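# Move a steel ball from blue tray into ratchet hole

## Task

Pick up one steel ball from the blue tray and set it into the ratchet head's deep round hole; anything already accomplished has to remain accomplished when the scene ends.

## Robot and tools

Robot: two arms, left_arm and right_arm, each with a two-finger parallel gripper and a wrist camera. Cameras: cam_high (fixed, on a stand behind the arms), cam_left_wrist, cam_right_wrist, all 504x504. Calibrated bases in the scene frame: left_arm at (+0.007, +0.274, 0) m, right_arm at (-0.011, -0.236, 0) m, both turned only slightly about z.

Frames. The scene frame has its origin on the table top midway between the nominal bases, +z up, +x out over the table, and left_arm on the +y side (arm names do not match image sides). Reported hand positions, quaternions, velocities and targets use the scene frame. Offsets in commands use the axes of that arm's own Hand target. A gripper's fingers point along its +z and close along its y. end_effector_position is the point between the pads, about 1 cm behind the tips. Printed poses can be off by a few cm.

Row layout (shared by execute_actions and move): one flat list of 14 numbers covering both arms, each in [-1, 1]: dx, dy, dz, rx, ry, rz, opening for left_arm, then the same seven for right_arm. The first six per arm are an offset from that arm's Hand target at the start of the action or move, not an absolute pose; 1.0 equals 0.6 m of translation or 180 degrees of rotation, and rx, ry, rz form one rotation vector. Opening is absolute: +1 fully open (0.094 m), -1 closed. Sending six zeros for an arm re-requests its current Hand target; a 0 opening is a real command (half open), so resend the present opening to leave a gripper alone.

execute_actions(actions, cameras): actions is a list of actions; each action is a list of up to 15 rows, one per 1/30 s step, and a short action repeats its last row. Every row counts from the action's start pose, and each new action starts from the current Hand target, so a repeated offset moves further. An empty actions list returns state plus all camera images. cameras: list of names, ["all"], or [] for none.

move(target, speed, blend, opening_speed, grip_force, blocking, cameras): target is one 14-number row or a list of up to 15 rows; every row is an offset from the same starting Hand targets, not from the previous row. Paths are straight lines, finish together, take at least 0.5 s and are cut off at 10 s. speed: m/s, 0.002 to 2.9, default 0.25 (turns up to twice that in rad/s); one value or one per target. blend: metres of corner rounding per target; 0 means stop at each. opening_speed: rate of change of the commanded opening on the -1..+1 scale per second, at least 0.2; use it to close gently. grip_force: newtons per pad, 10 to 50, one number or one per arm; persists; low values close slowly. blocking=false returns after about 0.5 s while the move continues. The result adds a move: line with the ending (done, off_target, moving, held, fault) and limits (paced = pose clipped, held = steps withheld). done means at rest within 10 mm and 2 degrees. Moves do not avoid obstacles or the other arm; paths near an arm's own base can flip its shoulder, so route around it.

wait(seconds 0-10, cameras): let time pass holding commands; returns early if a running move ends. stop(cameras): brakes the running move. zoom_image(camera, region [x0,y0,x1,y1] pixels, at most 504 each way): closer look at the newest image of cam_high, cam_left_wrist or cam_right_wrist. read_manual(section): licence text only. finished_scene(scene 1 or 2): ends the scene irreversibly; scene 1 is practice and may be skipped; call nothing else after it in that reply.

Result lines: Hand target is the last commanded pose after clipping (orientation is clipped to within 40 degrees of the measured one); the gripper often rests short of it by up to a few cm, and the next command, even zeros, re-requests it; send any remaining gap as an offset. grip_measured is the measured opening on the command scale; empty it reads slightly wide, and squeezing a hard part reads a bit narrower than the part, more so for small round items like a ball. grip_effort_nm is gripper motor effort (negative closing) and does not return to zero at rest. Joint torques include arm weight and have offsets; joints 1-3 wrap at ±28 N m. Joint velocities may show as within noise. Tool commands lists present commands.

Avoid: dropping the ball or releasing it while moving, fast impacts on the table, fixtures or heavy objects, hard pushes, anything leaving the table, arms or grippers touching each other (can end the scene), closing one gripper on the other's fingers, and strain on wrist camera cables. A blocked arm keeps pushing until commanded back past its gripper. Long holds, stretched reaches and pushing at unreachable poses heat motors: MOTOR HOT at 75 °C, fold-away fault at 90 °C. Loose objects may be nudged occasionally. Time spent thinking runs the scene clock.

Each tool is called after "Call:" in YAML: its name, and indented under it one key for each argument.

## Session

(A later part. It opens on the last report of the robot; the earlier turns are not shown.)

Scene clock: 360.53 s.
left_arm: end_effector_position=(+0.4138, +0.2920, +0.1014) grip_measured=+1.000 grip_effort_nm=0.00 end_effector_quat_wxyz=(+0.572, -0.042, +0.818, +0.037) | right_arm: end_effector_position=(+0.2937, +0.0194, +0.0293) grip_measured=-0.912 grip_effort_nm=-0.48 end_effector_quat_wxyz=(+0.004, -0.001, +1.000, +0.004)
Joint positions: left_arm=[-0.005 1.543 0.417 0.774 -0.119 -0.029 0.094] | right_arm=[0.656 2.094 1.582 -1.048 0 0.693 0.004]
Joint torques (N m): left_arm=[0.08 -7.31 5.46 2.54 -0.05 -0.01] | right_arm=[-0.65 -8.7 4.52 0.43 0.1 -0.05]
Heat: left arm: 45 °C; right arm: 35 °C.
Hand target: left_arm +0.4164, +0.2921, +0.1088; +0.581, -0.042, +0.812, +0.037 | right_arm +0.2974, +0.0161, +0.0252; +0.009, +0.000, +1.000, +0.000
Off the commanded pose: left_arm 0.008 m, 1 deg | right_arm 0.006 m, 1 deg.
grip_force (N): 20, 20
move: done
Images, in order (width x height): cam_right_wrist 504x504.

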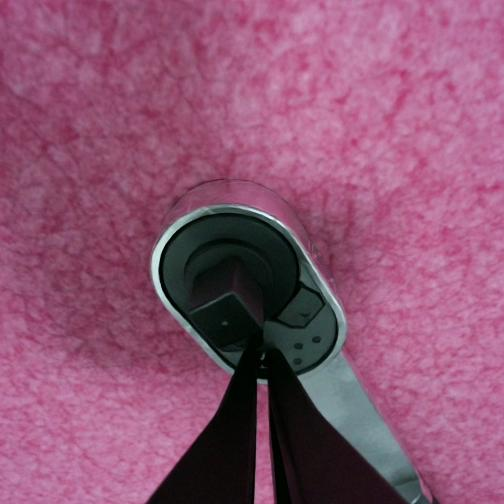

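Call:
move:
  target:
    - [0,0,0,0,0,0,1,0.0023,0.0012,-0.05,0,0,0,-1]
    - [0,0,0,0,0,0,1,0.0031,0.0012,-0.005,0,0,0,-1]
  cameras: ["cam_right_wrist"]
  speed: 0.08

Call:
zoom_image:
  camera: "cam_right_wrist"
  region: [210, 310, 310, 410]

Scene clock: 374.43 s.
left_arm: end_effector_position=(+0.4138, +0.2920, +0.1014) grip_measured=+1.000 grip_effort_nm=0.00 end_effector_quat_wxyz=(+0.572, -0.042, +0.818, +0.037) | right_arm: end_effector_position=(+0.2916, +0.0176, +0.0293) grip_measured=-0.912 grip_effort_nm=-0.48 end_effector_quat_wxyz=(+0.000, -0.001, +1.000, +0.000)
Joint positions: left_arm=[-0.005 1.543 0.417 0.774 -0.119 -0.029 0.094] | right_arm=[0.656 2.094 1.582 -1.059 0 0.693 0.004]
Joint torques (N m): left_arm=[0.08 -7.31 5.46 2.54 -0.05 -0.02] | right_arm=[-0.24 -9.21 4.63 0.41 0.1 0]
Heat: left arm: 45 °C; right arm: 35 °C.
Hand target: left_arm +0.4164, +0.2921, +0.1088; +0.581, -0.042, +0.812, +0.037 | right_arm +0.2955, +0.0168, +0.0282; +0.009, +0.000, +1.000, +0.000
Off the commanded pose: left_arm 0.008 m, 1 deg | right_arm 0.004 m, 1 deg.
grip_force (N): 20, 20
move: done
Images, in order (width x height): cam_right_wrist 504x504.

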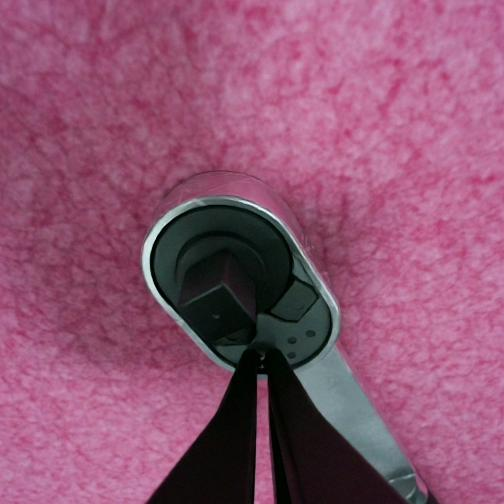

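Scaled by 5.040 from the camera's 504x504 image, which has a finer 720x720 frame.

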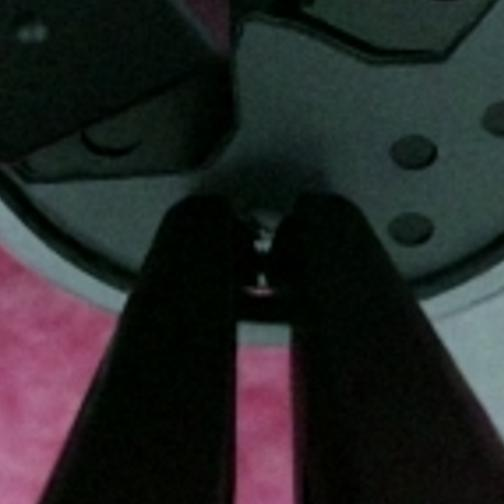

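Call:
move:
  target:
    - [0,0,0,0,0,0,1,-0.0009,0.0095,-0.05,0,0,0,-1]
    - [0,0,0,0,0,0,1,0,0.0095,-0.001,0,0,0,-1]
  cameras: ["cam_right_wrist"]
  speed: 0.08

Call:
zoom_image:
  camera: "cam_right_wrist"
  region: [210, 310, 310, 410]

Scene clock: 390.83 s.
left_arm: end_effector_position=(+0.4138, +0.2920, +0.1014) grip_measured=+1.000 grip_effort_nm=0.01 end_effector_quat_wxyz=(+0.572, -0.042, +0.818, +0.037) | right_arm: end_effector_position=(+0.2950, +0.0204, +0.0313) grip_measured=-0.912 grip_effort_nm=-0.48 end_effector_quat_wxyz=(+0.002, +0.002, +1.000, +0.002)
Joint positions: left_arm=[-0.005 1.543 0.417 0.774 -0.119 -0.029 0.094] | right_arm=[0.656 2.102 1.604 -1.066 0 0.699 0.004]
Joint torques (N m): left_arm=[0.09 -7.28 5.46 2.54 -0.05 -0.01] | right_arm=[0.77 -8.95 4.74 0.44 0.1 0.06]
Heat: left arm: 46 °C; right arm: 36 °C.
Hand target: left_arm +0.4164, +0.2921, +0.1088; +0.581, -0.042, +0.812, +0.037 | right_arm +0.2955, +0.0225, +0.0288; +0.009, +0.000, +1.000, +0.000
Off the commanded pose: left_arm 0.008 m, 1 deg | right_arm 0.003 m, 1 deg.
grip_force (N): 20, 20
move: done
Images, in order (width x height): cam_right_wrist 504x504.

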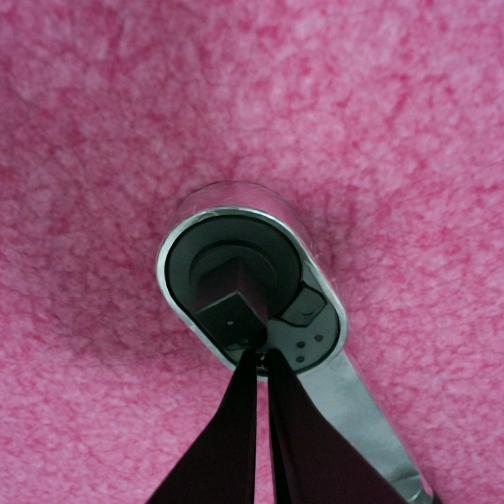

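Scaled by 5.040 from the camera's 504x504 image, which has a finer 720x720 frame.

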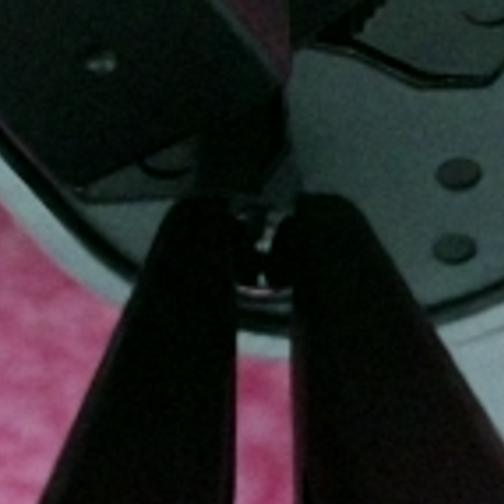

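Call:
move:
  target:
    - [0,0,0,0,0,0,1,0.0027,0.0008,-0.0333,0,0,0,-1]
    - [0,0,0,0,0,0,1,0.0034,0.0008,0.0015,0,0,0,-1]
  cameras: ["cam_right_wrist"]
  speed: 0.08

Call:
zoom_image:
  camera: "cam_right_wrist"
  region: [210, 310, 310, 410]

Scene clock: 405.40 s.
left_arm: end_effector_position=(+0.4138, +0.2920, +0.1014) grip_measured=+1.000 grip_effort_nm=0.01 end_effector_quat_wxyz=(+0.572, -0.042, +0.818, +0.037) | right_arm: end_effector_position=(+0.2928, +0.0216, +0.0294) grip_measured=-0.912 grip_effort_nm=-0.48 end_effector_quat_wxyz=(+0.002, +0.001, +1.000, +0.002)
Joint positions: left_arm=[-0.005 1.543 0.417 0.774 -0.119 -0.029 0.094] | right_arm=[0.661 2.102 1.596 -1.06 0 0.703 0.004]
Joint torques (N m): left_arm=[0.08 -7.3 5.46 2.55 -0.05 -0.01] | right_arm=[0.64 -9.24 4.59 0.44 0.1 0.06]
Heat: left arm: 46 °C; right arm: 36 °C.
Hand target: left_arm +0.4164, +0.2921, +0.1088; +0.581, -0.042, +0.812, +0.037 | right_arm +0.2934, +0.0230, +0.0278; +0.009, +0.000, +1.000, +0.000
Off the commanded pose: left_arm 0.008 m, 1 deg | right_arm 0.002 m, 1 deg.
grip_force (N): 20, 20
move: done
Images, in order (width x height): cam_right_wrist 504x504.

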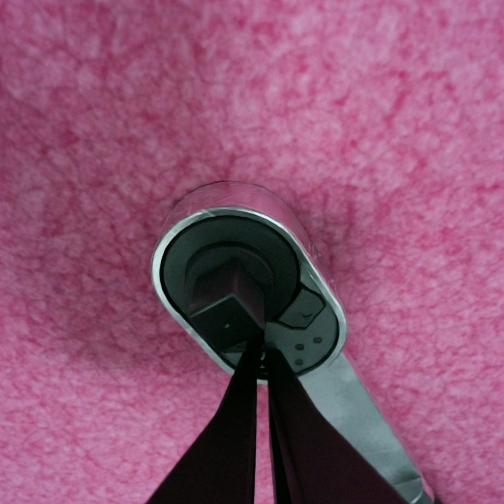

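Scaled by 5.040 from the camera's 504x504 image, which has a finer 720x720 frame.

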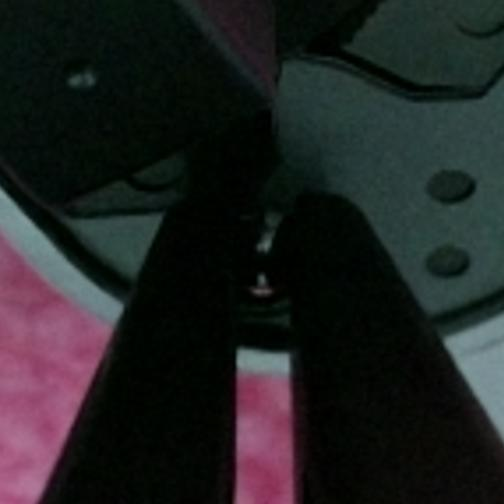

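Call:
move:
  target: [0,0,0,0,0,0,1,0.0055,-0.001,-0.0133,0,0,0,-1]
  cameras: ["cam_right_wrist"]
  speed: 0.08

Call:
zoom_image:
  camera: "cam_right_wrist"
  region: [210, 310, 310, 410]

Scene clock: 427.70 s.
left_arm: end_effector_position=(+0.4138, +0.2920, +0.1014) grip_measured=+1.000 grip_effort_nm=0.00 end_effector_quat_wxyz=(+0.572, -0.042, +0.818, +0.037) | right_arm: end_effector_position=(+0.2917, +0.0217, +0.0294) grip_measured=-0.912 grip_effort_nm=-0.48 end_effector_quat_wxyz=(+0.001, +0.002, +1.000, +0.001)
Joint positions: left_arm=[-0.005 1.543 0.417 0.774 -0.119 -0.029 0.094] | right_arm=[0.663 2.102 1.596 -1.063 0 0.707 0.004]
Joint torques (N m): left_arm=[0.09 -7.31 5.46 2.54 -0.05 -0.01] | right_arm=[0.84 -10.65 4.75 0.27 0.1 0.06]
Heat: left arm: 46 °C; right arm: 36 °C.
Hand target: left_arm +0.4164, +0.2921, +0.1088; +0.581, -0.042, +0.812, +0.037 | right_arm +0.2900, +0.0223, +0.0358; +0.009, +0.000, +1.000, +0.000
Off the commanded pose: left_arm 0.008 m, 1 deg | right_arm 0.007 m, 1 deg.
grip_force (N): 20, 20
move: done
Images, in order (width x height): cam_right_wrist 504x504.

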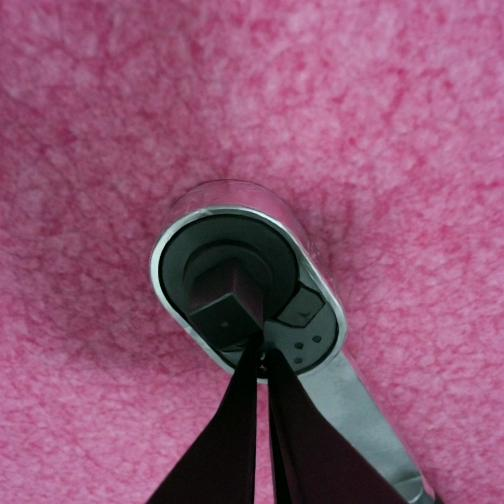

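Scaled by 5.040 from the camera's 504x504 image, which has a finer 720x720 frame.

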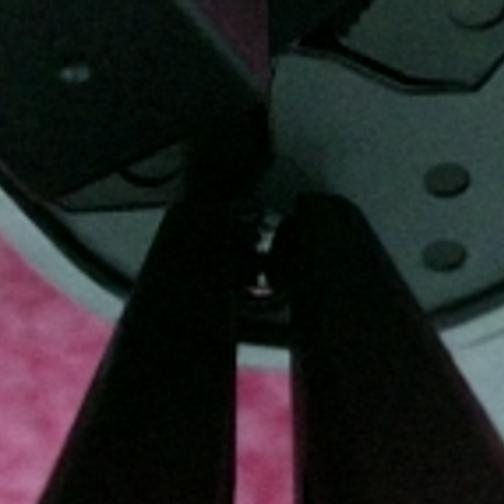

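Call:
move:
  target:
    - [0,0,0,0,0,0,1,0.0,0.0045,-0.04,0,0,0,-1]
    - [0,0,0,0,0,0,1,0.0005,0.0045,0.0145,0,0,0,-1]
  cameras: ["cam_right_wrist"]
  speed: 0.08

Call:
zoom_image:
  camera: "cam_right_wrist"
  region: [210, 310, 310, 410]

Scene clock: 437.60 s.
left_arm: end_effector_position=(+0.4138, +0.2920, +0.1014) grip_measured=+1.000 grip_effort_nm=0.00 end_effector_quat_wxyz=(+0.572, -0.042, +0.818, +0.037) | right_arm: end_effector_position=(+0.2863, +0.0211, +0.0287) grip_measured=-0.912 grip_effort_nm=-0.48 end_effector_quat_wxyz=(-0.005, +0.001, +1.000, -0.005)
Joint positions: left_arm=[-0.005 1.543 0.417 0.774 -0.119 -0.029 0.094] | right_arm=[0.672 2.102 1.593 -1.077 0.001 0.714 0.004]
Joint torques (N m): left_arm=[0.08 -7.27 5.46 2.54 -0.05 -0.01] | right_arm=[0.58 -9.39 4.16 0.62 0.1 0.05]
Heat: left arm: 46 °C; right arm: 36 °C.
Hand target: left_arm +0.4164, +0.2921, +0.1088; +0.581, -0.042, +0.812, +0.037 | right_arm +0.2899, +0.0251, +0.0271; +0.009, +0.000, +1.000, +0.000
Off the commanded pose: left_arm 0.008 m, 1 deg | right_arm 0.006 m, 2 deg.
grip_force (N): 20, 20
move: done
Images, in order (width x height): cam_right_wrist 504x504.

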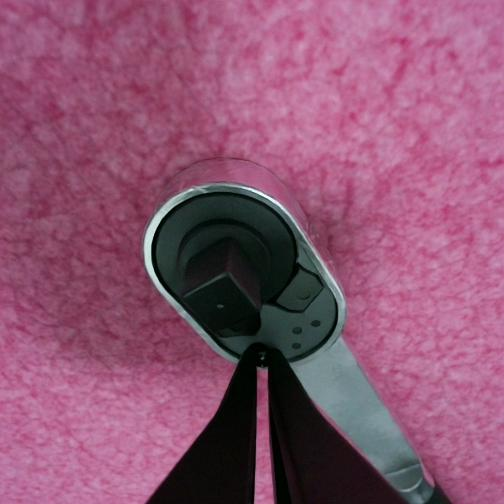

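Scaled by 5.040 from the camera's 504x504 image, which has a finer 720x720 frame.

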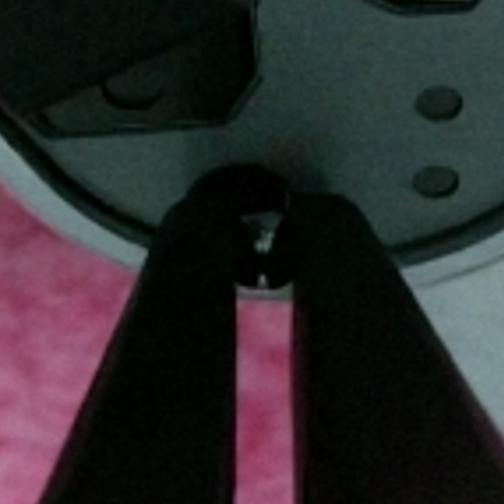

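Call:
move:
  target:
    - [0,0,0,0,0,0,1,-0.0043,-0.0097,-0.067,0,0,0,-1]
    - [0,0,0,0,0,0,1,-0.0043,-0.0097,0.0015,0,0,0,-1]
  cameras: ["cam_right_wrist"]
  speed: 0.08

Call:
zoom_image:
  camera: "cam_right_wrist"
  region: [210, 310, 310, 410]

Scene clock: 456.10 s.
left_arm: end_effector_position=(+0.4138, +0.2920, +0.1014) grip_measured=+1.000 grip_effort_nm=0.00 end_effector_quat_wxyz=(+0.572, -0.042, +0.818, +0.037) | right_arm: end_effector_position=(+0.2850, +0.0188, +0.0289) grip_measured=-0.912 grip_effort_nm=-0.48 end_effector_quat_wxyz=(-0.005, -0.001, +1.000, -0.005)
Joint positions: left_arm=[-0.005 1.543 0.417 0.774 -0.119 -0.029 0.094] | right_arm=[0.67 2.092 1.579 -1.071 0.002 0.707 0.004]
Joint torques (N m): left_arm=[0.09 -7.3 5.46 2.54 -0.05 -0.01] | right_arm=[-0.64 -9.09 4.3 0.63 0.08 -0.05]
Heat: left arm: 47 °C; right arm: 37 °C.
Hand target: left_arm +0.4164, +0.2921, +0.1088; +0.581, -0.042, +0.812, +0.037 | right_arm +0.2925, +0.0193, +0.0263; +0.009, +0.000, +1.000, +0.000
Off the commanded pose: left_arm 0.008 m, 1 deg | right_arm 0.008 m, 2 deg.
grip_force (N): 20, 20
move: done
Images, in order (width x height): cam_right_wrist 504x504.

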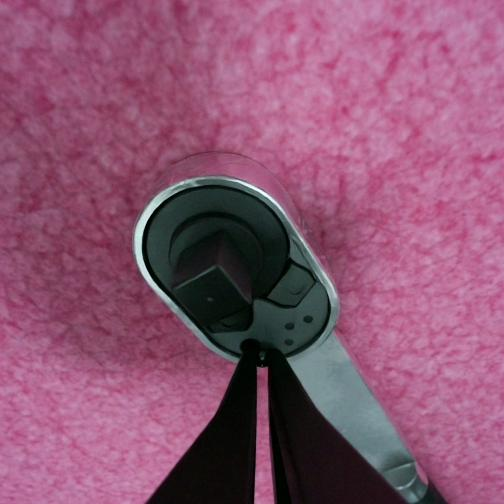

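Scaled by 5.040 from the camera's 504x504 image, which has a finer 720x720 frame.

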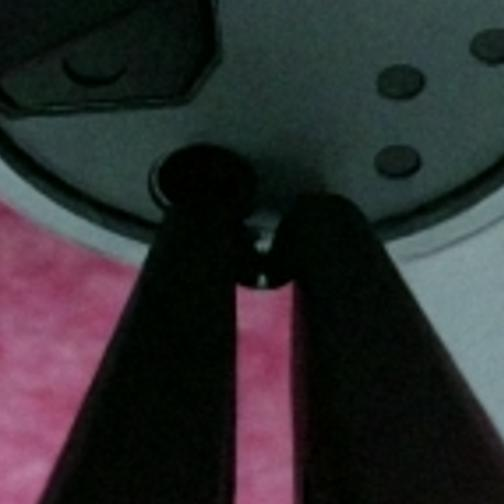

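Call:
move:
  target: [0,0,0,0,0,0,1,-0.004,0.009,0,0,0,0,-1]
  speed: 0.08

Scene clock: 465.50 s.
left_arm: end_effector_position=(+0.4138, +0.2920, +0.1014) grip_measured=+1.000 grip_effort_nm=0.00 end_effector_quat_wxyz=(+0.572, -0.042, +0.818, +0.037) | right_arm: end_effector_position=(+0.2850, +0.0188, +0.0289) grip_measured=-0.912 grip_effort_nm=-0.48 end_effector_quat_wxyz=(-0.005, -0.001, +1.000, -0.005)
Joint positions: left_arm=[-0.005 1.543 0.417 0.774 -0.119 -0.029 0.094] | right_arm=[0.67 2.092 1.579 -1.071 0.002 0.707 0.004]
Joint torques (N m): left_arm=[0.09 -7.28 5.46 2.54 -0.05 -0.01] | right_arm=[-0.06 -7.72 6.41 0.54 0.07 0.02]
Heat: left arm: 47 °C; right arm: 36 °C.
Hand target: left_arm +0.4164, +0.2921, +0.1088; +0.581, -0.042, +0.812, +0.037 | right_arm +0.2949, +0.0247, +0.0264; +0.009, +0.000, +1.000, +0.000
Off the commanded pose: left_arm 0.008 m, 1 deg | right_arm 0.012 m, 2 deg.
grip_force (N): 20, 20
move: off_target (right_arm)

Call:
move:
  target: [0,0,0,0,0,0,1,-0.002,0.002,0,0,-0.006,0,-1]
  speed: 0.08

Scene clock: 478.47 s.
left_arm: end_effector_position=(+0.4138, +0.2920, +0.1014) grip_measured=+1.000 grip_effort_nm=0.00 end_effector_quat_wxyz=(+0.572, -0.042, +0.818, +0.037) | right_arm: end_effector_position=(+0.2866, +0.0187, +0.0289) grip_measured=-0.912 grip_effort_nm=-0.48 end_effector_quat_wxyz=(-0.001, +0.000, +1.000, -0.006)
Joint positions: left_arm=[-0.005 1.543 0.417 0.774 -0.119 -0.029 0.094] | right_arm=[0.67 2.092 1.579 -1.067 0.008 0.71 0.004]
Joint torques (N m): left_arm=[0.08 -7.3 5.48 2.55 -0.05 -0.01] | right_arm=[0.53 -8.25 5.65 0.68 0.12 0.05]
Heat: left arm: 47 °C; right arm: 36 °C.
Hand target: left_arm +0.4164, +0.2921, +0.1088; +0.581, -0.042, +0.812, +0.037 | right_arm +0.2961, +0.0259, +0.0264; +0.018, +0.000, +1.000, +0.000
Off the commanded pose: left_arm 0.008 m, 1 deg | right_arm 0.012 m, 2 deg.
grip_force (N): 20, 20
move: off_target (right_arm)

Call:
move:
  target: [0,0,0,0,0,0,1,0.0,0.004,0,0,-0.006,0,-1]
  speed: 0.08
  cameras: ["cam_right_wrist"]

Call:
zoom_image:
  camera: "cam_right_wrist"
  region: [210, 310, 310, 410]

Scene clock: 484.67 s.
left_arm: end_effector_position=(+0.4138, +0.2920, +0.1014) grip_measured=+1.000 grip_effort_nm=0.00 end_effector_quat_wxyz=(+0.572, -0.042, +0.818, +0.037) | right_arm: end_effector_position=(+0.2887, +0.0221, +0.0289) grip_measured=-0.912 grip_effort_nm=-0.48 end_effector_quat_wxyz=(+0.009, +0.001, +1.000, -0.006)
Joint positions: left_arm=[-0.005 1.543 0.417 0.774 -0.119 -0.029 0.094] | right_arm=[0.678 2.092 1.579 -1.052 0.021 0.719 0.004]
Joint torques (N m): left_arm=[0.08 -7.28 5.45 2.54 -0.05 -0.01] | right_arm=[0.64 -8.75 4.89 0.74 0.16 0.09]
Heat: left arm: 47 °C; right arm: 36 °C.
Hand target: left_arm +0.4164, +0.2921, +0.1088; +0.581, -0.042, +0.812, +0.037 | right_arm +0.2961, +0.0283, +0.0264; +0.028, +0.000, +1.000, +0.000
Off the commanded pose: left_arm 0.008 m, 1 deg | right_arm 0.010 m, 2 deg.
grip_force (N): 20, 20
move: done
Images, in order (width x height): cam_right_wrist 504x504.

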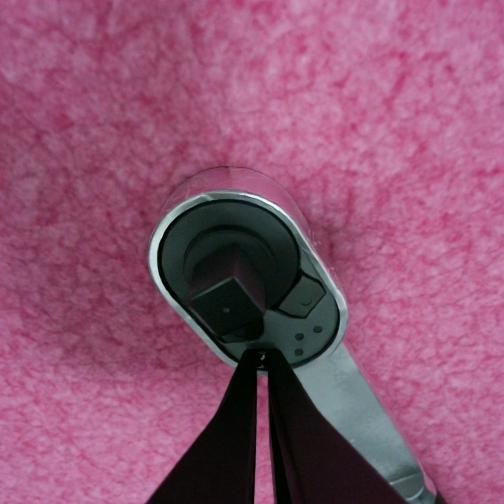

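Scaled by 5.040 from the camera's 504x504 image, which has a finer 720x720 frame.

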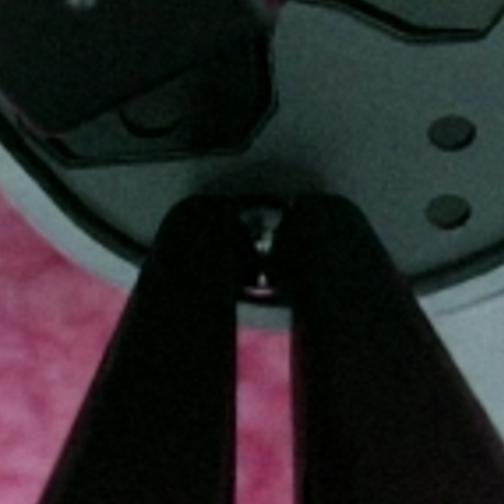

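Call:
move:
  target: [0,0,0,0,0,0,1,0.0,0.001,0.006,0,0,0,-1]
  speed: 0.04
  cameras: ["cam_right_wrist"]

Call:
zoom_image:
  camera: "cam_right_wrist"
  region: [210, 310, 310, 410]

Scene clock: 491.80 s.
left_arm: end_effector_position=(+0.4138, +0.2920, +0.1014) grip_measured=+1.000 grip_effort_nm=0.00 end_effector_quat_wxyz=(+0.572, -0.042, +0.818, +0.037) | right_arm: end_effector_position=(+0.2905, +0.0236, +0.0290) grip_measured=-0.912 grip_effort_nm=-0.48 end_effector_quat_wxyz=(+0.012, +0.001, +1.000, -0.003)
Joint positions: left_arm=[-0.005 1.543 0.417 0.774 -0.119 -0.029 0.094] | right_arm=[0.678 2.092 1.579 -1.042 0.021 0.72 0.004]
Joint torques (N m): left_arm=[0.08 -7.3 5.48 2.54 -0.05 -0.01] | right_arm=[0.7 -8.34 4.51 0.76 0.14 0.06]
Heat: left arm: 47 °C; right arm: 36 °C.
Hand target: left_arm +0.4164, +0.2921, +0.1088; +0.581, -0.042, +0.812, +0.037 | right_arm +0.2963, +0.0290, +0.0228; +0.028, +0.000, +1.000, +0.000
Off the commanded pose: left_arm 0.008 m, 1 deg | right_arm 0.010 m, 2 deg.
grip_force (N): 20, 20
move: done
Images, in order (width x height): cam_right_wrist 504x504.

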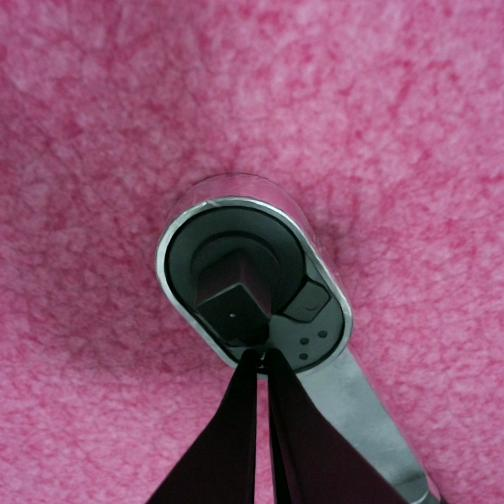

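Scaled by 5.040 from the camera's 504x504 image, which has a finer 720x720 frame.

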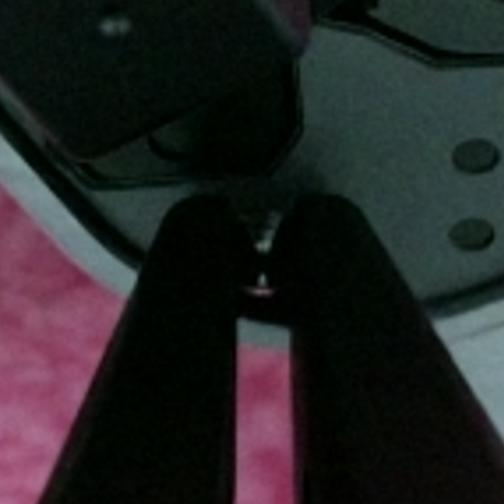

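Call:
move:
  target: [0,0,0,0,0,0,1,0.0,0,0,0,0,0,-0.78]
  opening_speed: 0.2
  cameras: ["cam_right_wrist"]

Call:
zoom_image:
  camera: "cam_right_wrist"
  region: [210, 310, 310, 410]

Scene clock: 510.83 s.
left_arm: end_effector_position=(+0.4138, +0.2920, +0.1014) grip_measured=+1.000 grip_effort_nm=0.01 end_effector_quat_wxyz=(+0.572, -0.042, +0.818, +0.037) | right_arm: end_effector_position=(+0.2921, +0.0246, +0.0290) grip_measured=-0.782 grip_effort_nm=0.12 end_effector_quat_wxyz=(+0.016, +0.002, +1.000, -0.001)
Joint positions: left_arm=[-0.005 1.543 0.417 0.774 -0.119 -0.029 0.094] | right_arm=[0.678 2.092 1.579 -1.035 0.022 0.72 0.01]
Joint torques (N m): left_arm=[0.09 -7.3 5.49 2.54 -0.05 -0.01] | right_arm=[0.69 -8.31 4.49 0.71 0.13 0.06]
Heat: left arm: 47 °C; right arm: 36 °C.
Hand target: left_arm +0.4164, +0.2921, +0.1088; +0.581, -0.042, +0.812, +0.037 | right_arm +0.2963, +0.0290, +0.0228; +0.028, +0.000, +1.000, +0.000
Off the commanded pose: left_arm 0.008 m, 1 deg | right_arm 0.009 m, 1 deg.
grip_force (N): 20, 20
move: done
Images, in order (width x height): cam_right_wrist 504x504.

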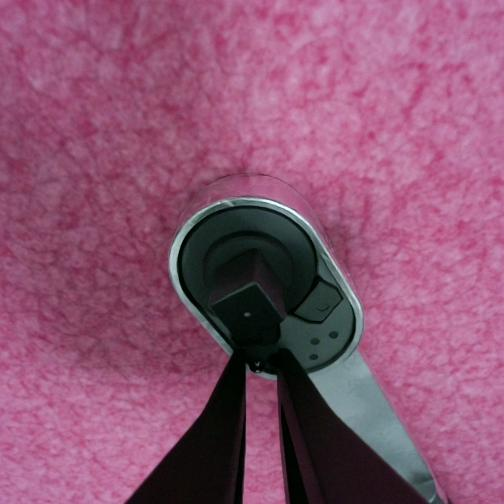

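Scaled by 5.040 from the camera's 504x504 image, which has a finer 720x720 frame.

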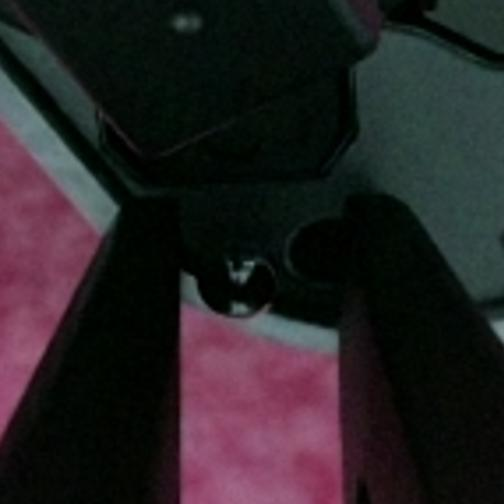

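Call:
move:
  target: [0,0,0,0,0,0,1,0.0,0,0,0,0,0,-0.865]
  opening_speed: 0.2
  cameras: ["cam_right_wrist"]

Call:
zoom_image:
  camera: "cam_right_wrist"
  region: [210, 310, 310, 410]

Scene clock: 528.93 s.
left_arm: end_effector_position=(+0.4138, +0.2920, +0.1014) grip_measured=+1.000 grip_effort_nm=0.00 end_effector_quat_wxyz=(+0.572, -0.042, +0.818, +0.037) | right_arm: end_effector_position=(+0.2923, +0.0243, +0.0290) grip_measured=-0.863 grip_effort_nm=-0.13 end_effector_quat_wxyz=(+0.016, +0.002, +1.000, -0.002)
Joint positions: left_arm=[-0.005 1.543 0.417 0.774 -0.119 -0.029 0.094] | right_arm=[0.678 2.092 1.579 -1.035 0.024 0.72 0.006]
Joint torques (N m): left_arm=[0.09 -7.28 5.46 2.54 -0.06 -0.01] | right_arm=[0.7 -8.31 4.51 0.7 0.12 0.06]
Heat: left arm: 48 °C; right arm: 35 °C.
Hand target: left_arm +0.4164, +0.2921, +0.1088; +0.581, -0.042, +0.812, +0.037 | right_arm +0.2963, +0.0290, +0.0228; +0.028, +0.000, +1.000, +0.000
Off the commanded pose: left_arm 0.008 m, 1 deg | right_arm 0.009 m, 1 deg.
grip_force (N): 20, 20
move: done
Images, in order (width x height): cam_right_wrist 504x504.

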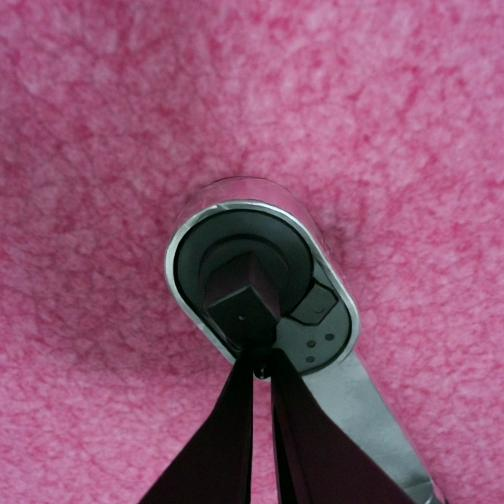

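Scaled by 5.040 from the camera's 504x504 image, which has a finer 720x720 frame.

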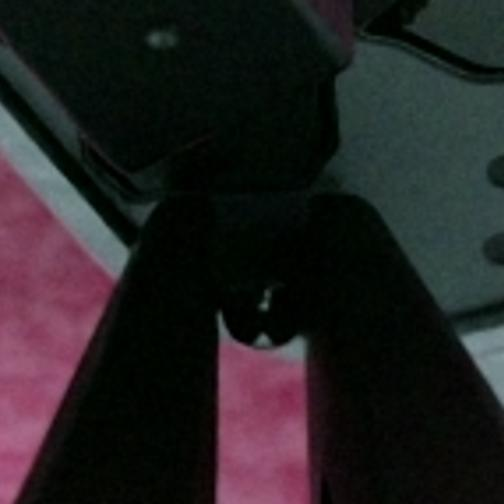

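Call:
move:
  target:
    - [0,0,0,0,0,0,1,0,0,0,0,0,0,-1]
    - [0,0,0,0,0,0,1,0.0,-0.016,0,0,-0.004,0,-1]
  speed: 0.04
  cameras: ["cam_right_wrist"]

Call:
zoom_image:
  camera: "cam_right_wrist"
  region: [210, 310, 310, 410]

Scene clock: 542.83 s.
left_arm: end_effector_position=(+0.4138, +0.2920, +0.1014) grip_measured=+1.000 grip_effort_nm=0.00 end_effector_quat_wxyz=(+0.572, -0.042, +0.818, +0.037) | right_arm: end_effector_position=(+0.2926, +0.0234, +0.0278) grip_measured=-0.915 grip_effort_nm=-0.48 end_effector_quat_wxyz=(+0.025, -0.001, +1.000, +0.002)
Joint positions: left_arm=[-0.005 1.543 0.417 0.774 -0.119 -0.029 0.094] | right_arm=[0.678 2.074 1.546 -1.001 0.029 0.715 0.004]
Joint torques (N m): left_arm=[0.08 -7.28 5.46 2.55 -0.05 -0.01] | right_arm=[-0.64 -9.18 3.29 0.68 0.14 -0.02]
Heat: left arm: 48 °C; right arm: 36 °C.
Hand target: left_arm +0.4164, +0.2921, +0.1088; +0.581, -0.042, +0.812, +0.037 | right_arm +0.2962, +0.0193, +0.0226; +0.034, +0.000, +0.999, +0.000
Off the commanded pose: left_arm 0.008 m, 1 deg | right_arm 0.007 m, 1 deg.
grip_force (N): 20, 20
move: done
Images, in order (width x height): cam_right_wrist 504x504.

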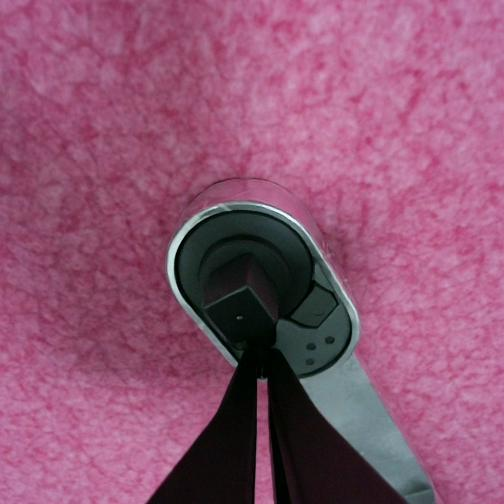

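Scaled by 5.040 from the camera's 504x504 image, which has a finer 720x720 frame.

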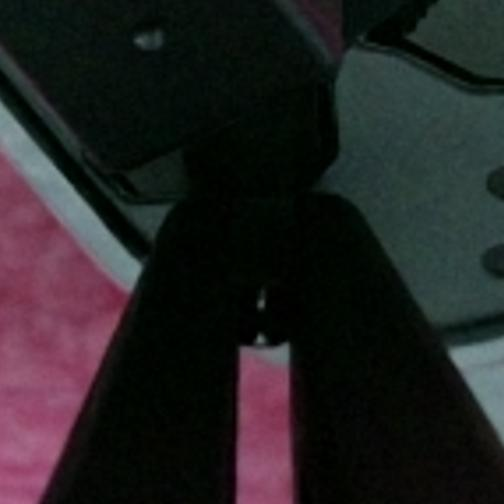

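Call:
move:
  target: [0,0,0,0,0,0,1,0.0,-0.0045,0,0,0,0,-1]
  speed: 0.04
  cameras: ["cam_right_wrist"]

Call:
zoom_image:
  camera: "cam_right_wrist"
  region: [210, 310, 310, 410]

Scene clock: 552.37 s.
left_arm: end_effector_position=(+0.4138, +0.2920, +0.1014) grip_measured=+1.000 grip_effort_nm=0.00 end_effector_quat_wxyz=(+0.572, -0.042, +0.818, +0.037) | right_arm: end_effector_position=(+0.2929, +0.0230, +0.0279) grip_measured=-0.915 grip_effort_nm=-0.48 end_effector_quat_wxyz=(+0.028, -0.003, +1.000, +0.004)
Joint positions: left_arm=[-0.005 1.543 0.417 0.774 -0.119 -0.029 0.094] | right_arm=[0.677 2.068 1.536 -0.991 0.029 0.71 0.004]
Joint torques (N m): left_arm=[0.09 -7.31 5.48 2.54 -0.05 -0.01] | right_arm=[-1.03 -9.16 3.29 0.63 0.14 -0.06]
Heat: left arm: 48 °C; right arm: 36 °C.
Hand target: left_arm +0.4164, +0.2921, +0.1088; +0.581, -0.042, +0.812, +0.037 | right_arm +0.2963, +0.0166, +0.0227; +0.034, +0.000, +0.999, +0.000
Off the commanded pose: left_arm 0.008 m, 1 deg | right_arm 0.009 m, 1 deg.
grip_force (N): 20, 20
move: done
Images, in order (width x height): cam_right_wrist 504x504.

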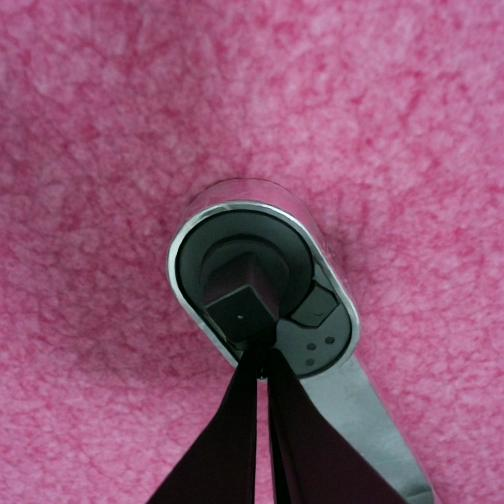

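Scaled by 5.040 from the camera's 504x504 image, which has a finer 720x720 frame.

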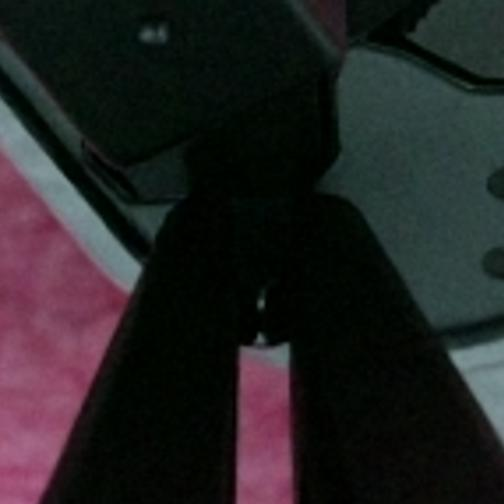

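Call:
move:
  target: [0,0,0,0,0,0,1,0.0,-0.005,-0.010,0,0,0,-1]
  speed: 0.04
  cameras: ["cam_right_wrist"]

Call:
zoom_image:
  camera: "cam_right_wrist"
  region: [210, 310, 310, 410]

Scene clock: 560.17 s.
left_arm: end_effector_position=(+0.4138, +0.2920, +0.1014) grip_measured=+1.000 grip_effort_nm=0.01 end_effector_quat_wxyz=(+0.572, -0.042, +0.818, +0.037) | right_arm: end_effector_position=(+0.2933, +0.0228, +0.0285) grip_measured=-0.915 grip_effort_nm=-0.48 end_effector_quat_wxyz=(+0.027, -0.004, +1.000, +0.006)
Joint positions: left_arm=[-0.005 1.543 0.417 0.774 -0.119 -0.029 0.094] | right_arm=[0.674 2.066 1.536 -0.991 0.025 0.705 0.004]
Joint torques (N m): left_arm=[0.06 -7.3 5.46 2.54 -0.05 -0.01] | right_arm=[-1.22 -10.17 3.4 0.47 0.18 -0.05]
Heat: left arm: 48 °C; right arm: 37 °C.
Hand target: left_arm +0.4164, +0.2921, +0.1088; +0.581, -0.042, +0.812, +0.037 | right_arm +0.2959, +0.0136, +0.0287; +0.034, +0.000, +0.999, +0.000
Off the commanded pose: left_arm 0.008 m, 1 deg | right_arm 0.010 m, 1 deg.
grip_force (N): 20, 20
move: done
Images, in order (width x height): cam_right_wrist 504x504.

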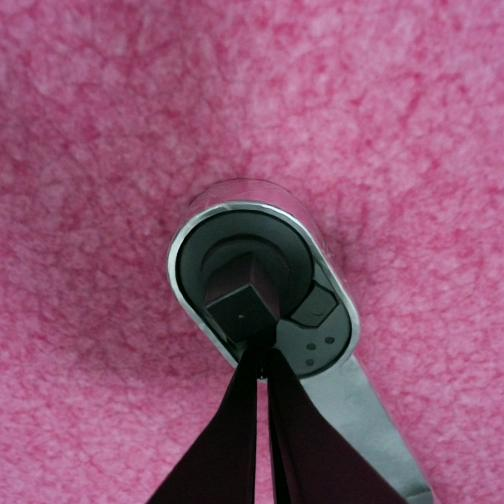

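Scaled by 5.040 from the camera's 504x504 image, which has a finer 720x720 frame.

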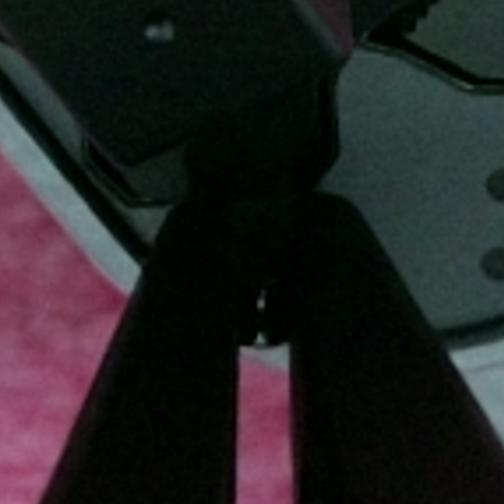

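Call:
move:
  target: [0,0,0,0,0,0,1,0.0,0.006,-0.02,0,0,0,-1]
  speed: 0.05
  cameras: ["cam_right_wrist"]

Call:
zoom_image:
  camera: "cam_right_wrist"
  region: [210, 310, 310, 410]

Scene clock: 569.70 s.
left_arm: end_effector_position=(+0.4138, +0.2920, +0.1014) grip_measured=+1.000 grip_effort_nm=0.00 end_effector_quat_wxyz=(+0.572, -0.042, +0.818, +0.037) | right_arm: end_effector_position=(+0.2929, +0.0224, +0.0286) grip_measured=-0.915 grip_effort_nm=-0.48 end_effector_quat_wxyz=(+0.026, -0.004, +1.000, +0.006)
Joint positions: left_arm=[-0.005 1.543 0.417 0.774 -0.119 -0.029 0.094] | right_arm=[0.674 2.066 1.536 -0.994 0.025 0.705 0.004]
Joint torques (N m): left_arm=[0.09 -7.28 5.48 2.54 -0.05 -0.01] | right_arm=[-0.44 -10.7 6.15 0.08 0.18 0.04]
Heat: left arm: 48 °C; right arm: 38 °C.
Hand target: left_arm +0.4164, +0.2921, +0.1088; +0.581, -0.042, +0.812, +0.037 | right_arm +0.2951, +0.0172, +0.0407; +0.034, +0.000, +0.999, +0.000
Off the commanded pose: left_arm 0.008 m, 1 deg | right_arm 0.013 m, 1 deg.
grip_force (N): 20, 20
move: off_target (right_arm)
Images, in order (width x height): cam_right_wrist 504x504.

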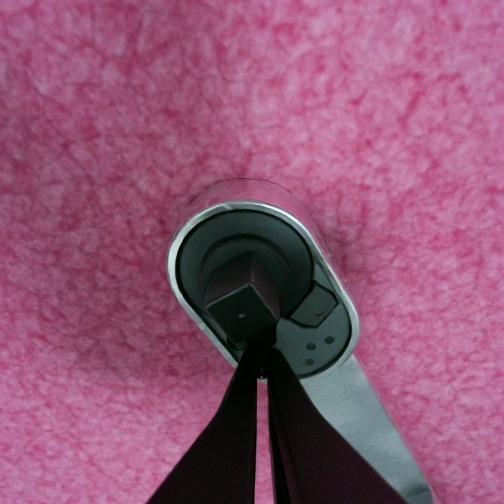

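Scaled by 5.040 from the camera's 504x504 image, which has a finer 720x720 frame.

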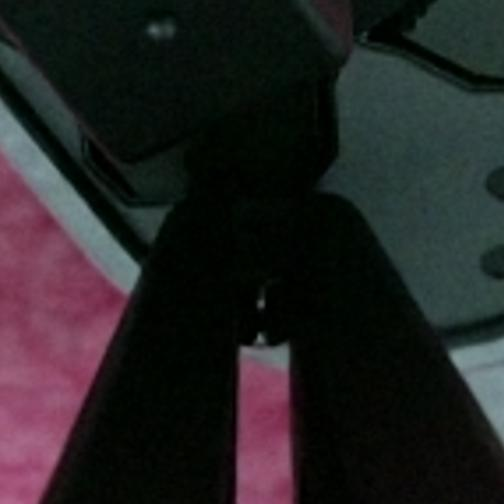

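Call:
move:
  target:
    - [0,0,0,0,0,0,1,0.0425,0.05,-0.065,0,0,0,-1]
    - [0,0,0,0,0,0,1,-0.0028,0.0008,0.0047,0,0,0,-1]
  speed: 0.08
  cameras: ["cam_right_wrist"]

Call:
zoom_image:
  camera: "cam_right_wrist"
  region: [210, 310, 310, 410]

Scene clock: 586.40 s.
left_arm: end_effector_position=(+0.4138, +0.2920, +0.1014) grip_measured=+1.000 grip_effort_nm=0.01 end_effector_quat_wxyz=(+0.572, -0.042, +0.818, +0.037) | right_arm: end_effector_position=(+0.2943, +0.0181, +0.0386) grip_measured=-0.915 grip_effort_nm=-0.48 end_effector_quat_wxyz=(+0.028, +0.001, +1.000, -0.002)
Joint positions: left_arm=[-0.005 1.543 0.417 0.774 -0.119 -0.029 0.094] | right_arm=[0.67 2.055 1.561 -1.036 0.039 0.711 0.004]
Joint torques (N m): left_arm=[0.08 -7.3 5.46 2.54 -0.05 -0.01] | right_arm=[-0.27 -9.11 4.66 0.51 0.05 -0.07]
Heat: left arm: 48 °C; right arm: 40 °C.
Hand target: left_arm +0.4164, +0.2921, +0.1088; +0.581, -0.042, +0.812, +0.037 | right_arm +0.2969, +0.0177, +0.0379; +0.034, +0.000, +0.999, +0.000
Off the commanded pose: left_arm 0.008 m, 1 deg | right_arm 0.003 m, 1 deg.
grip_force (N): 20, 20
move: done
Images, in order (width x height): cam_right_wrist 504x504.

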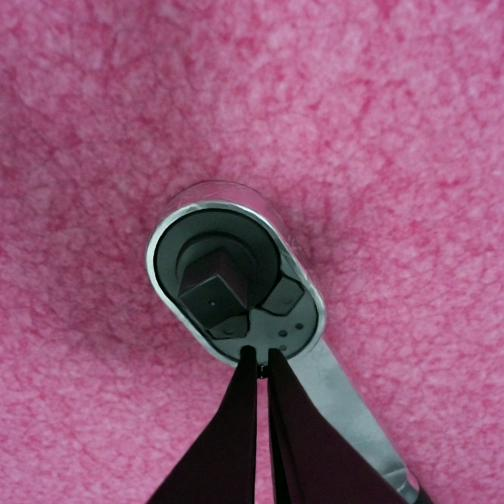

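Scaled by 5.040 from the camera's 504x504 image, which has a finer 720x720 frame.

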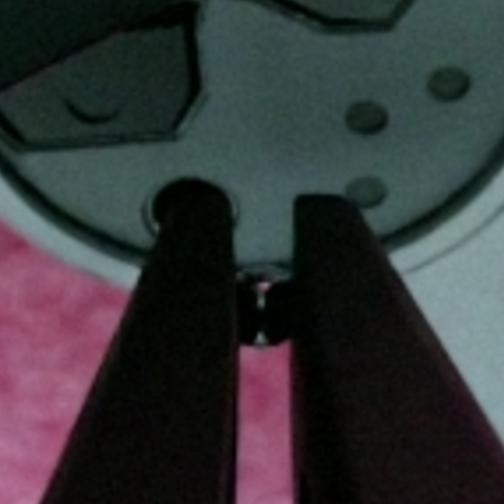

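Call:
move:
  target:
    - [0,0,0,0,0,0,1,0.0518,0.0562,-0.0615,0,0,0,-1]
    - [0,0,0,0,0,0,1,0.0065,0.0062,0.0087,0,0,0,-1]
  speed: 0.08
  cameras: ["cam_right_wrist"]

Call:
zoom_image:
  camera: "cam_right_wrist"
  region: [210, 310, 310, 410]

Scene clock: 608.03 s.
left_arm: end_effector_position=(+0.4138, +0.2920, +0.1014) grip_measured=+1.000 grip_effort_nm=0.00 end_effector_quat_wxyz=(+0.572, -0.042, +0.818, +0.037) | right_arm: end_effector_position=(+0.2909, +0.0222, +0.0350) grip_measured=-0.915 grip_effort_nm=-0.48 end_effector_quat_wxyz=(+0.030, +0.001, +1.000, +0.000)
Joint positions: left_arm=[-0.005 1.543 0.417 0.774 -0.119 -0.029 0.094] | right_arm=[0.683 2.055 1.546 -1.017 0.039 0.724 0.004]
Joint torques (N m): left_arm=[0.09 -7.31 5.45 2.54 -0.05 -0.01] | right_arm=[-0.29 -8.73 4.66 0.46 0.06 -0.05]
Heat: left arm: 48 °C; right arm: 40 °C.
Hand target: left_arm +0.4164, +0.2921, +0.1088; +0.581, -0.042, +0.812, +0.037 | right_arm +0.2934, +0.0214, +0.0325; +0.034, +0.000, +0.999, +0.000
Off the commanded pose: left_arm 0.008 m, 1 deg | right_arm 0.004 m, 1 deg.
grip_force (N): 20, 20
move: done
Images, in order (width x height): cam_right_wrist 504x504.

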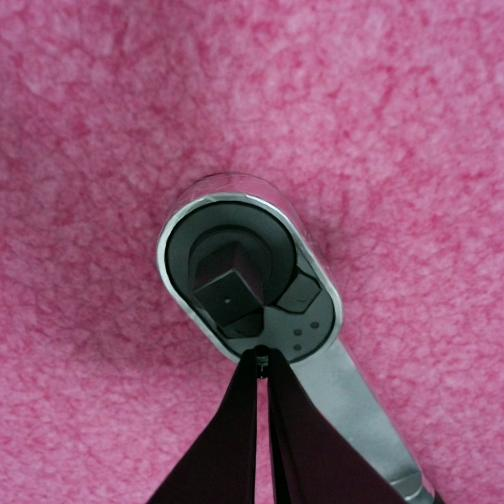

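Scaled by 5.040 from the camera's 504x504 image, which has a finer 720x720 frame.

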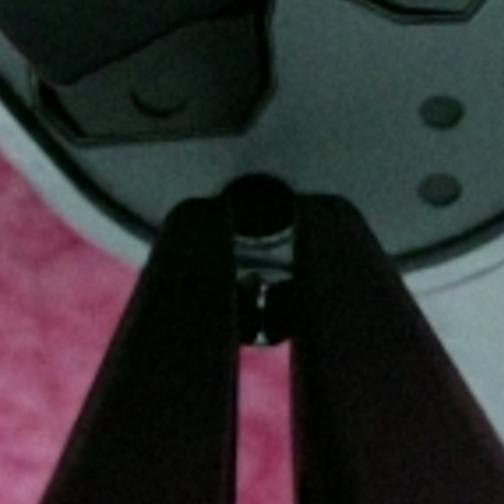

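Call:
move:
  target:
    - [0,0,0,0,0,0,1,0.0462,0.05,-0.0603,0,0,0,-1]
    - [0,0,0,0,0,0,1,0.0007,-0.0003,0.0097,0,0,0,-1]
  speed: 0.08
  cameras: ["cam_right_wrist"]

Call:
zoom_image:
  camera: "cam_right_wrist"
  region: [210, 310, 310, 410]

Scene clock: 625.00 s.
left_arm: end_effector_position=(+0.4138, +0.2920, +0.1014) grip_measured=+1.000 grip_effort_nm=0.01 end_effector_quat_wxyz=(+0.572, -0.042, +0.818, +0.037) | right_arm: end_effector_position=(+0.2910, +0.0221, +0.0301) grip_measured=-0.915 grip_effort_nm=-0.48 end_effector_quat_wxyz=(+0.031, +0.001, +1.000, +0.001)
Joint positions: left_arm=[-0.005 1.543 0.417 0.774 -0.119 -0.029 0.094] | right_arm=[0.683 2.058 1.53 -0.996 0.039 0.724 0.004]
Joint torques (N m): left_arm=[0.08 -7.3 5.48 2.54 -0.06 -0.02] | right_arm=[-0.29 -8.55 4.66 0.51 0.06 -0.05]
Heat: left arm: 48 °C; right arm: 40 °C.
Hand target: left_arm +0.4164, +0.2921, +0.1088; +0.581, -0.042, +0.812, +0.037 | right_arm +0.2933, +0.0211, +0.0267; +0.034, +0.000, +0.999, +0.000
Off the commanded pose: left_arm 0.008 m, 1 deg | right_arm 0.004 m, 0 deg.
grip_force (N): 20, 20
move: done
Images, in order (width x height): cam_right_wrist 504x504.

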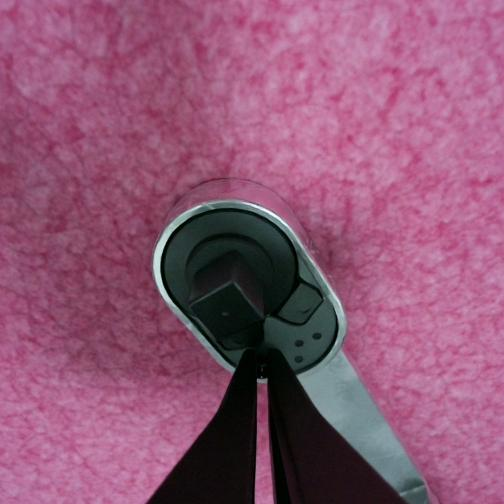

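Scaled by 5.040 from the camera's 504x504 image, which has a finer 720x720 frame.

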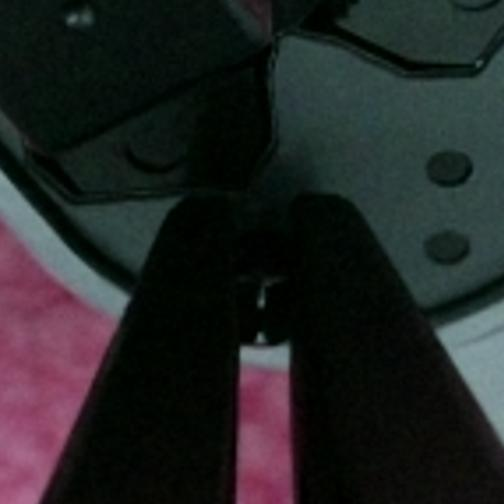

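Call:
move:
  target: [0,0,0,0,0,0,1,0,0,0.003,0,0,0,-0.75]
  opening_speed: 0.6
  cameras: ["cam_right_wrist"]

Call:
zoom_image:
  camera: "cam_right_wrist"
  region: [210, 310, 310, 410]

Scene clock: 633.03 s.
left_arm: end_effector_position=(+0.4138, +0.2920, +0.1014) grip_measured=+1.000 grip_effort_nm=0.01 end_effector_quat_wxyz=(+0.572, -0.042, +0.818, +0.037) | right_arm: end_effector_position=(+0.2922, +0.0231, +0.0302) grip_measured=-0.752 grip_effort_nm=0.12 end_effector_quat_wxyz=(+0.033, +0.001, +0.999, +0.003)
Joint positions: left_arm=[-0.005 1.543 0.417 0.774 -0.119 -0.029 0.094] | right_arm=[0.683 2.058 1.53 -0.989 0.039 0.723 0.012]
Joint torques (N m): left_arm=[0.09 -7.28 5.48 2.54 -0.05 -0.01] | right_arm=[-0.31 -8.39 4.37 0.52 0.05 -0.06]
Heat: left arm: 49 °C; right arm: 39 °C.
Hand target: left_arm +0.4164, +0.2921, +0.1088; +0.581, -0.042, +0.812, +0.037 | right_arm +0.2935, +0.0211, +0.0249; +0.034, +0.000, +0.999, +0.000
Off the commanded pose: left_arm 0.008 m, 1 deg | right_arm 0.006 m, 0 deg.
grip_force (N): 20, 20
move: done
Images, in order (width x height): cam_right_wrist 504x504.

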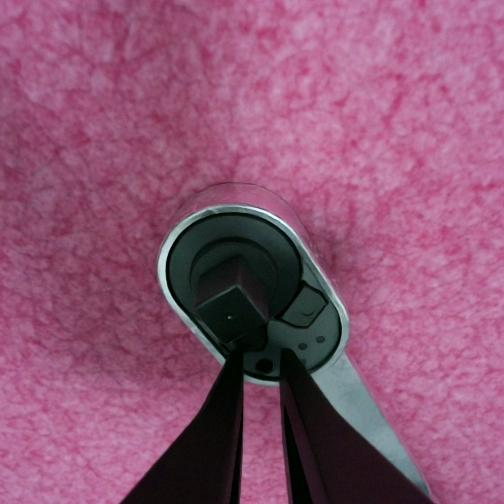

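Scaled by 5.040 from the camera's 504x504 image, which has a finer 720x720 frame.

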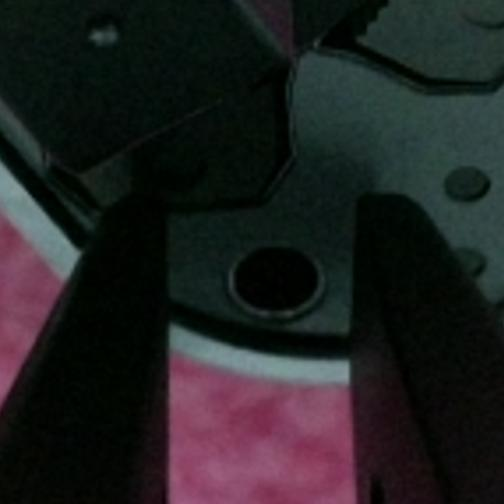

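Call:
move:
  target: [0,0,0,0,0,0,1,0,0,-0.1,0,0,0,-0.75]
  speed: 0.1
  cameras: ["cam_right_wrist"]

Call:
zoom_image:
  camera: "cam_right_wrist"
  region: [190, 130, 350, 290]

Scene clock: 648.17 s.
left_arm: end_effector_position=(+0.4138, +0.2920, +0.1014) grip_measured=+1.000 grip_effort_nm=0.00 end_effector_quat_wxyz=(+0.572, -0.042, +0.818, +0.037) | right_arm: end_effector_position=(+0.2813, +0.0135, +0.0623) grip_measured=-0.752 grip_effort_nm=0.12 end_effector_quat_wxyz=(+0.007, +0.000, +1.000, -0.020)
Joint positions: left_arm=[-0.005 1.543 0.417 0.774 -0.119 -0.029 0.094] | right_arm=[0.683 2.041 1.636 -1.182 0.039 0.723 0.012]
Joint torques (N m): left_arm=[0.08 -7.3 5.48 2.54 -0.06 -0.01] | right_arm=[0.32 -11.64 7.87 0.26 0.06 0.02]
Heat: left arm: 49 °C; right arm: 38 °C.
Hand target: left_arm +0.4164, +0.2921, +0.1088; +0.581, -0.042, +0.812, +0.037 | right_arm +0.2894, +0.0211, +0.0846; +0.034, +0.000, +0.999, +0.000
Off the commanded pose: left_arm 0.008 m, 1 deg | right_arm 0.025 m, 4 deg.
grip_force (N): 20, 20
move: off_target (right_arm)
Images, in order (width x height): cam_right_wrist 504x504.

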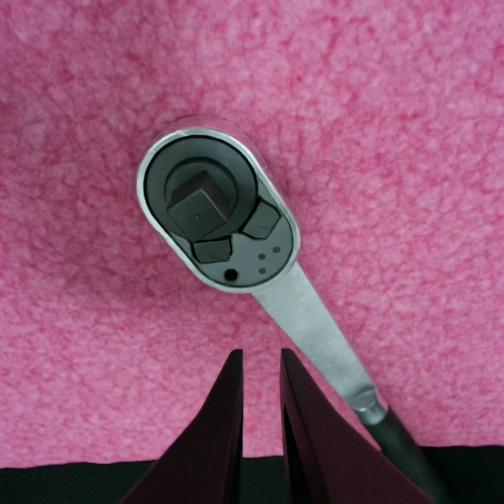

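Scaled by 3.150 from the camera's 504x504 image, which has a finer 720x720 frame.

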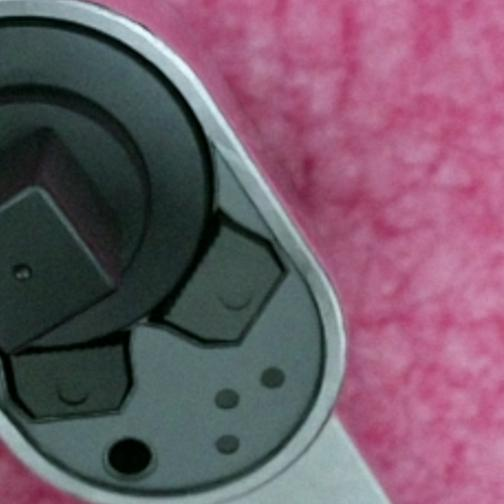

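Call:
finished_scene:
  scene: 2

The scene is finished: the task was done.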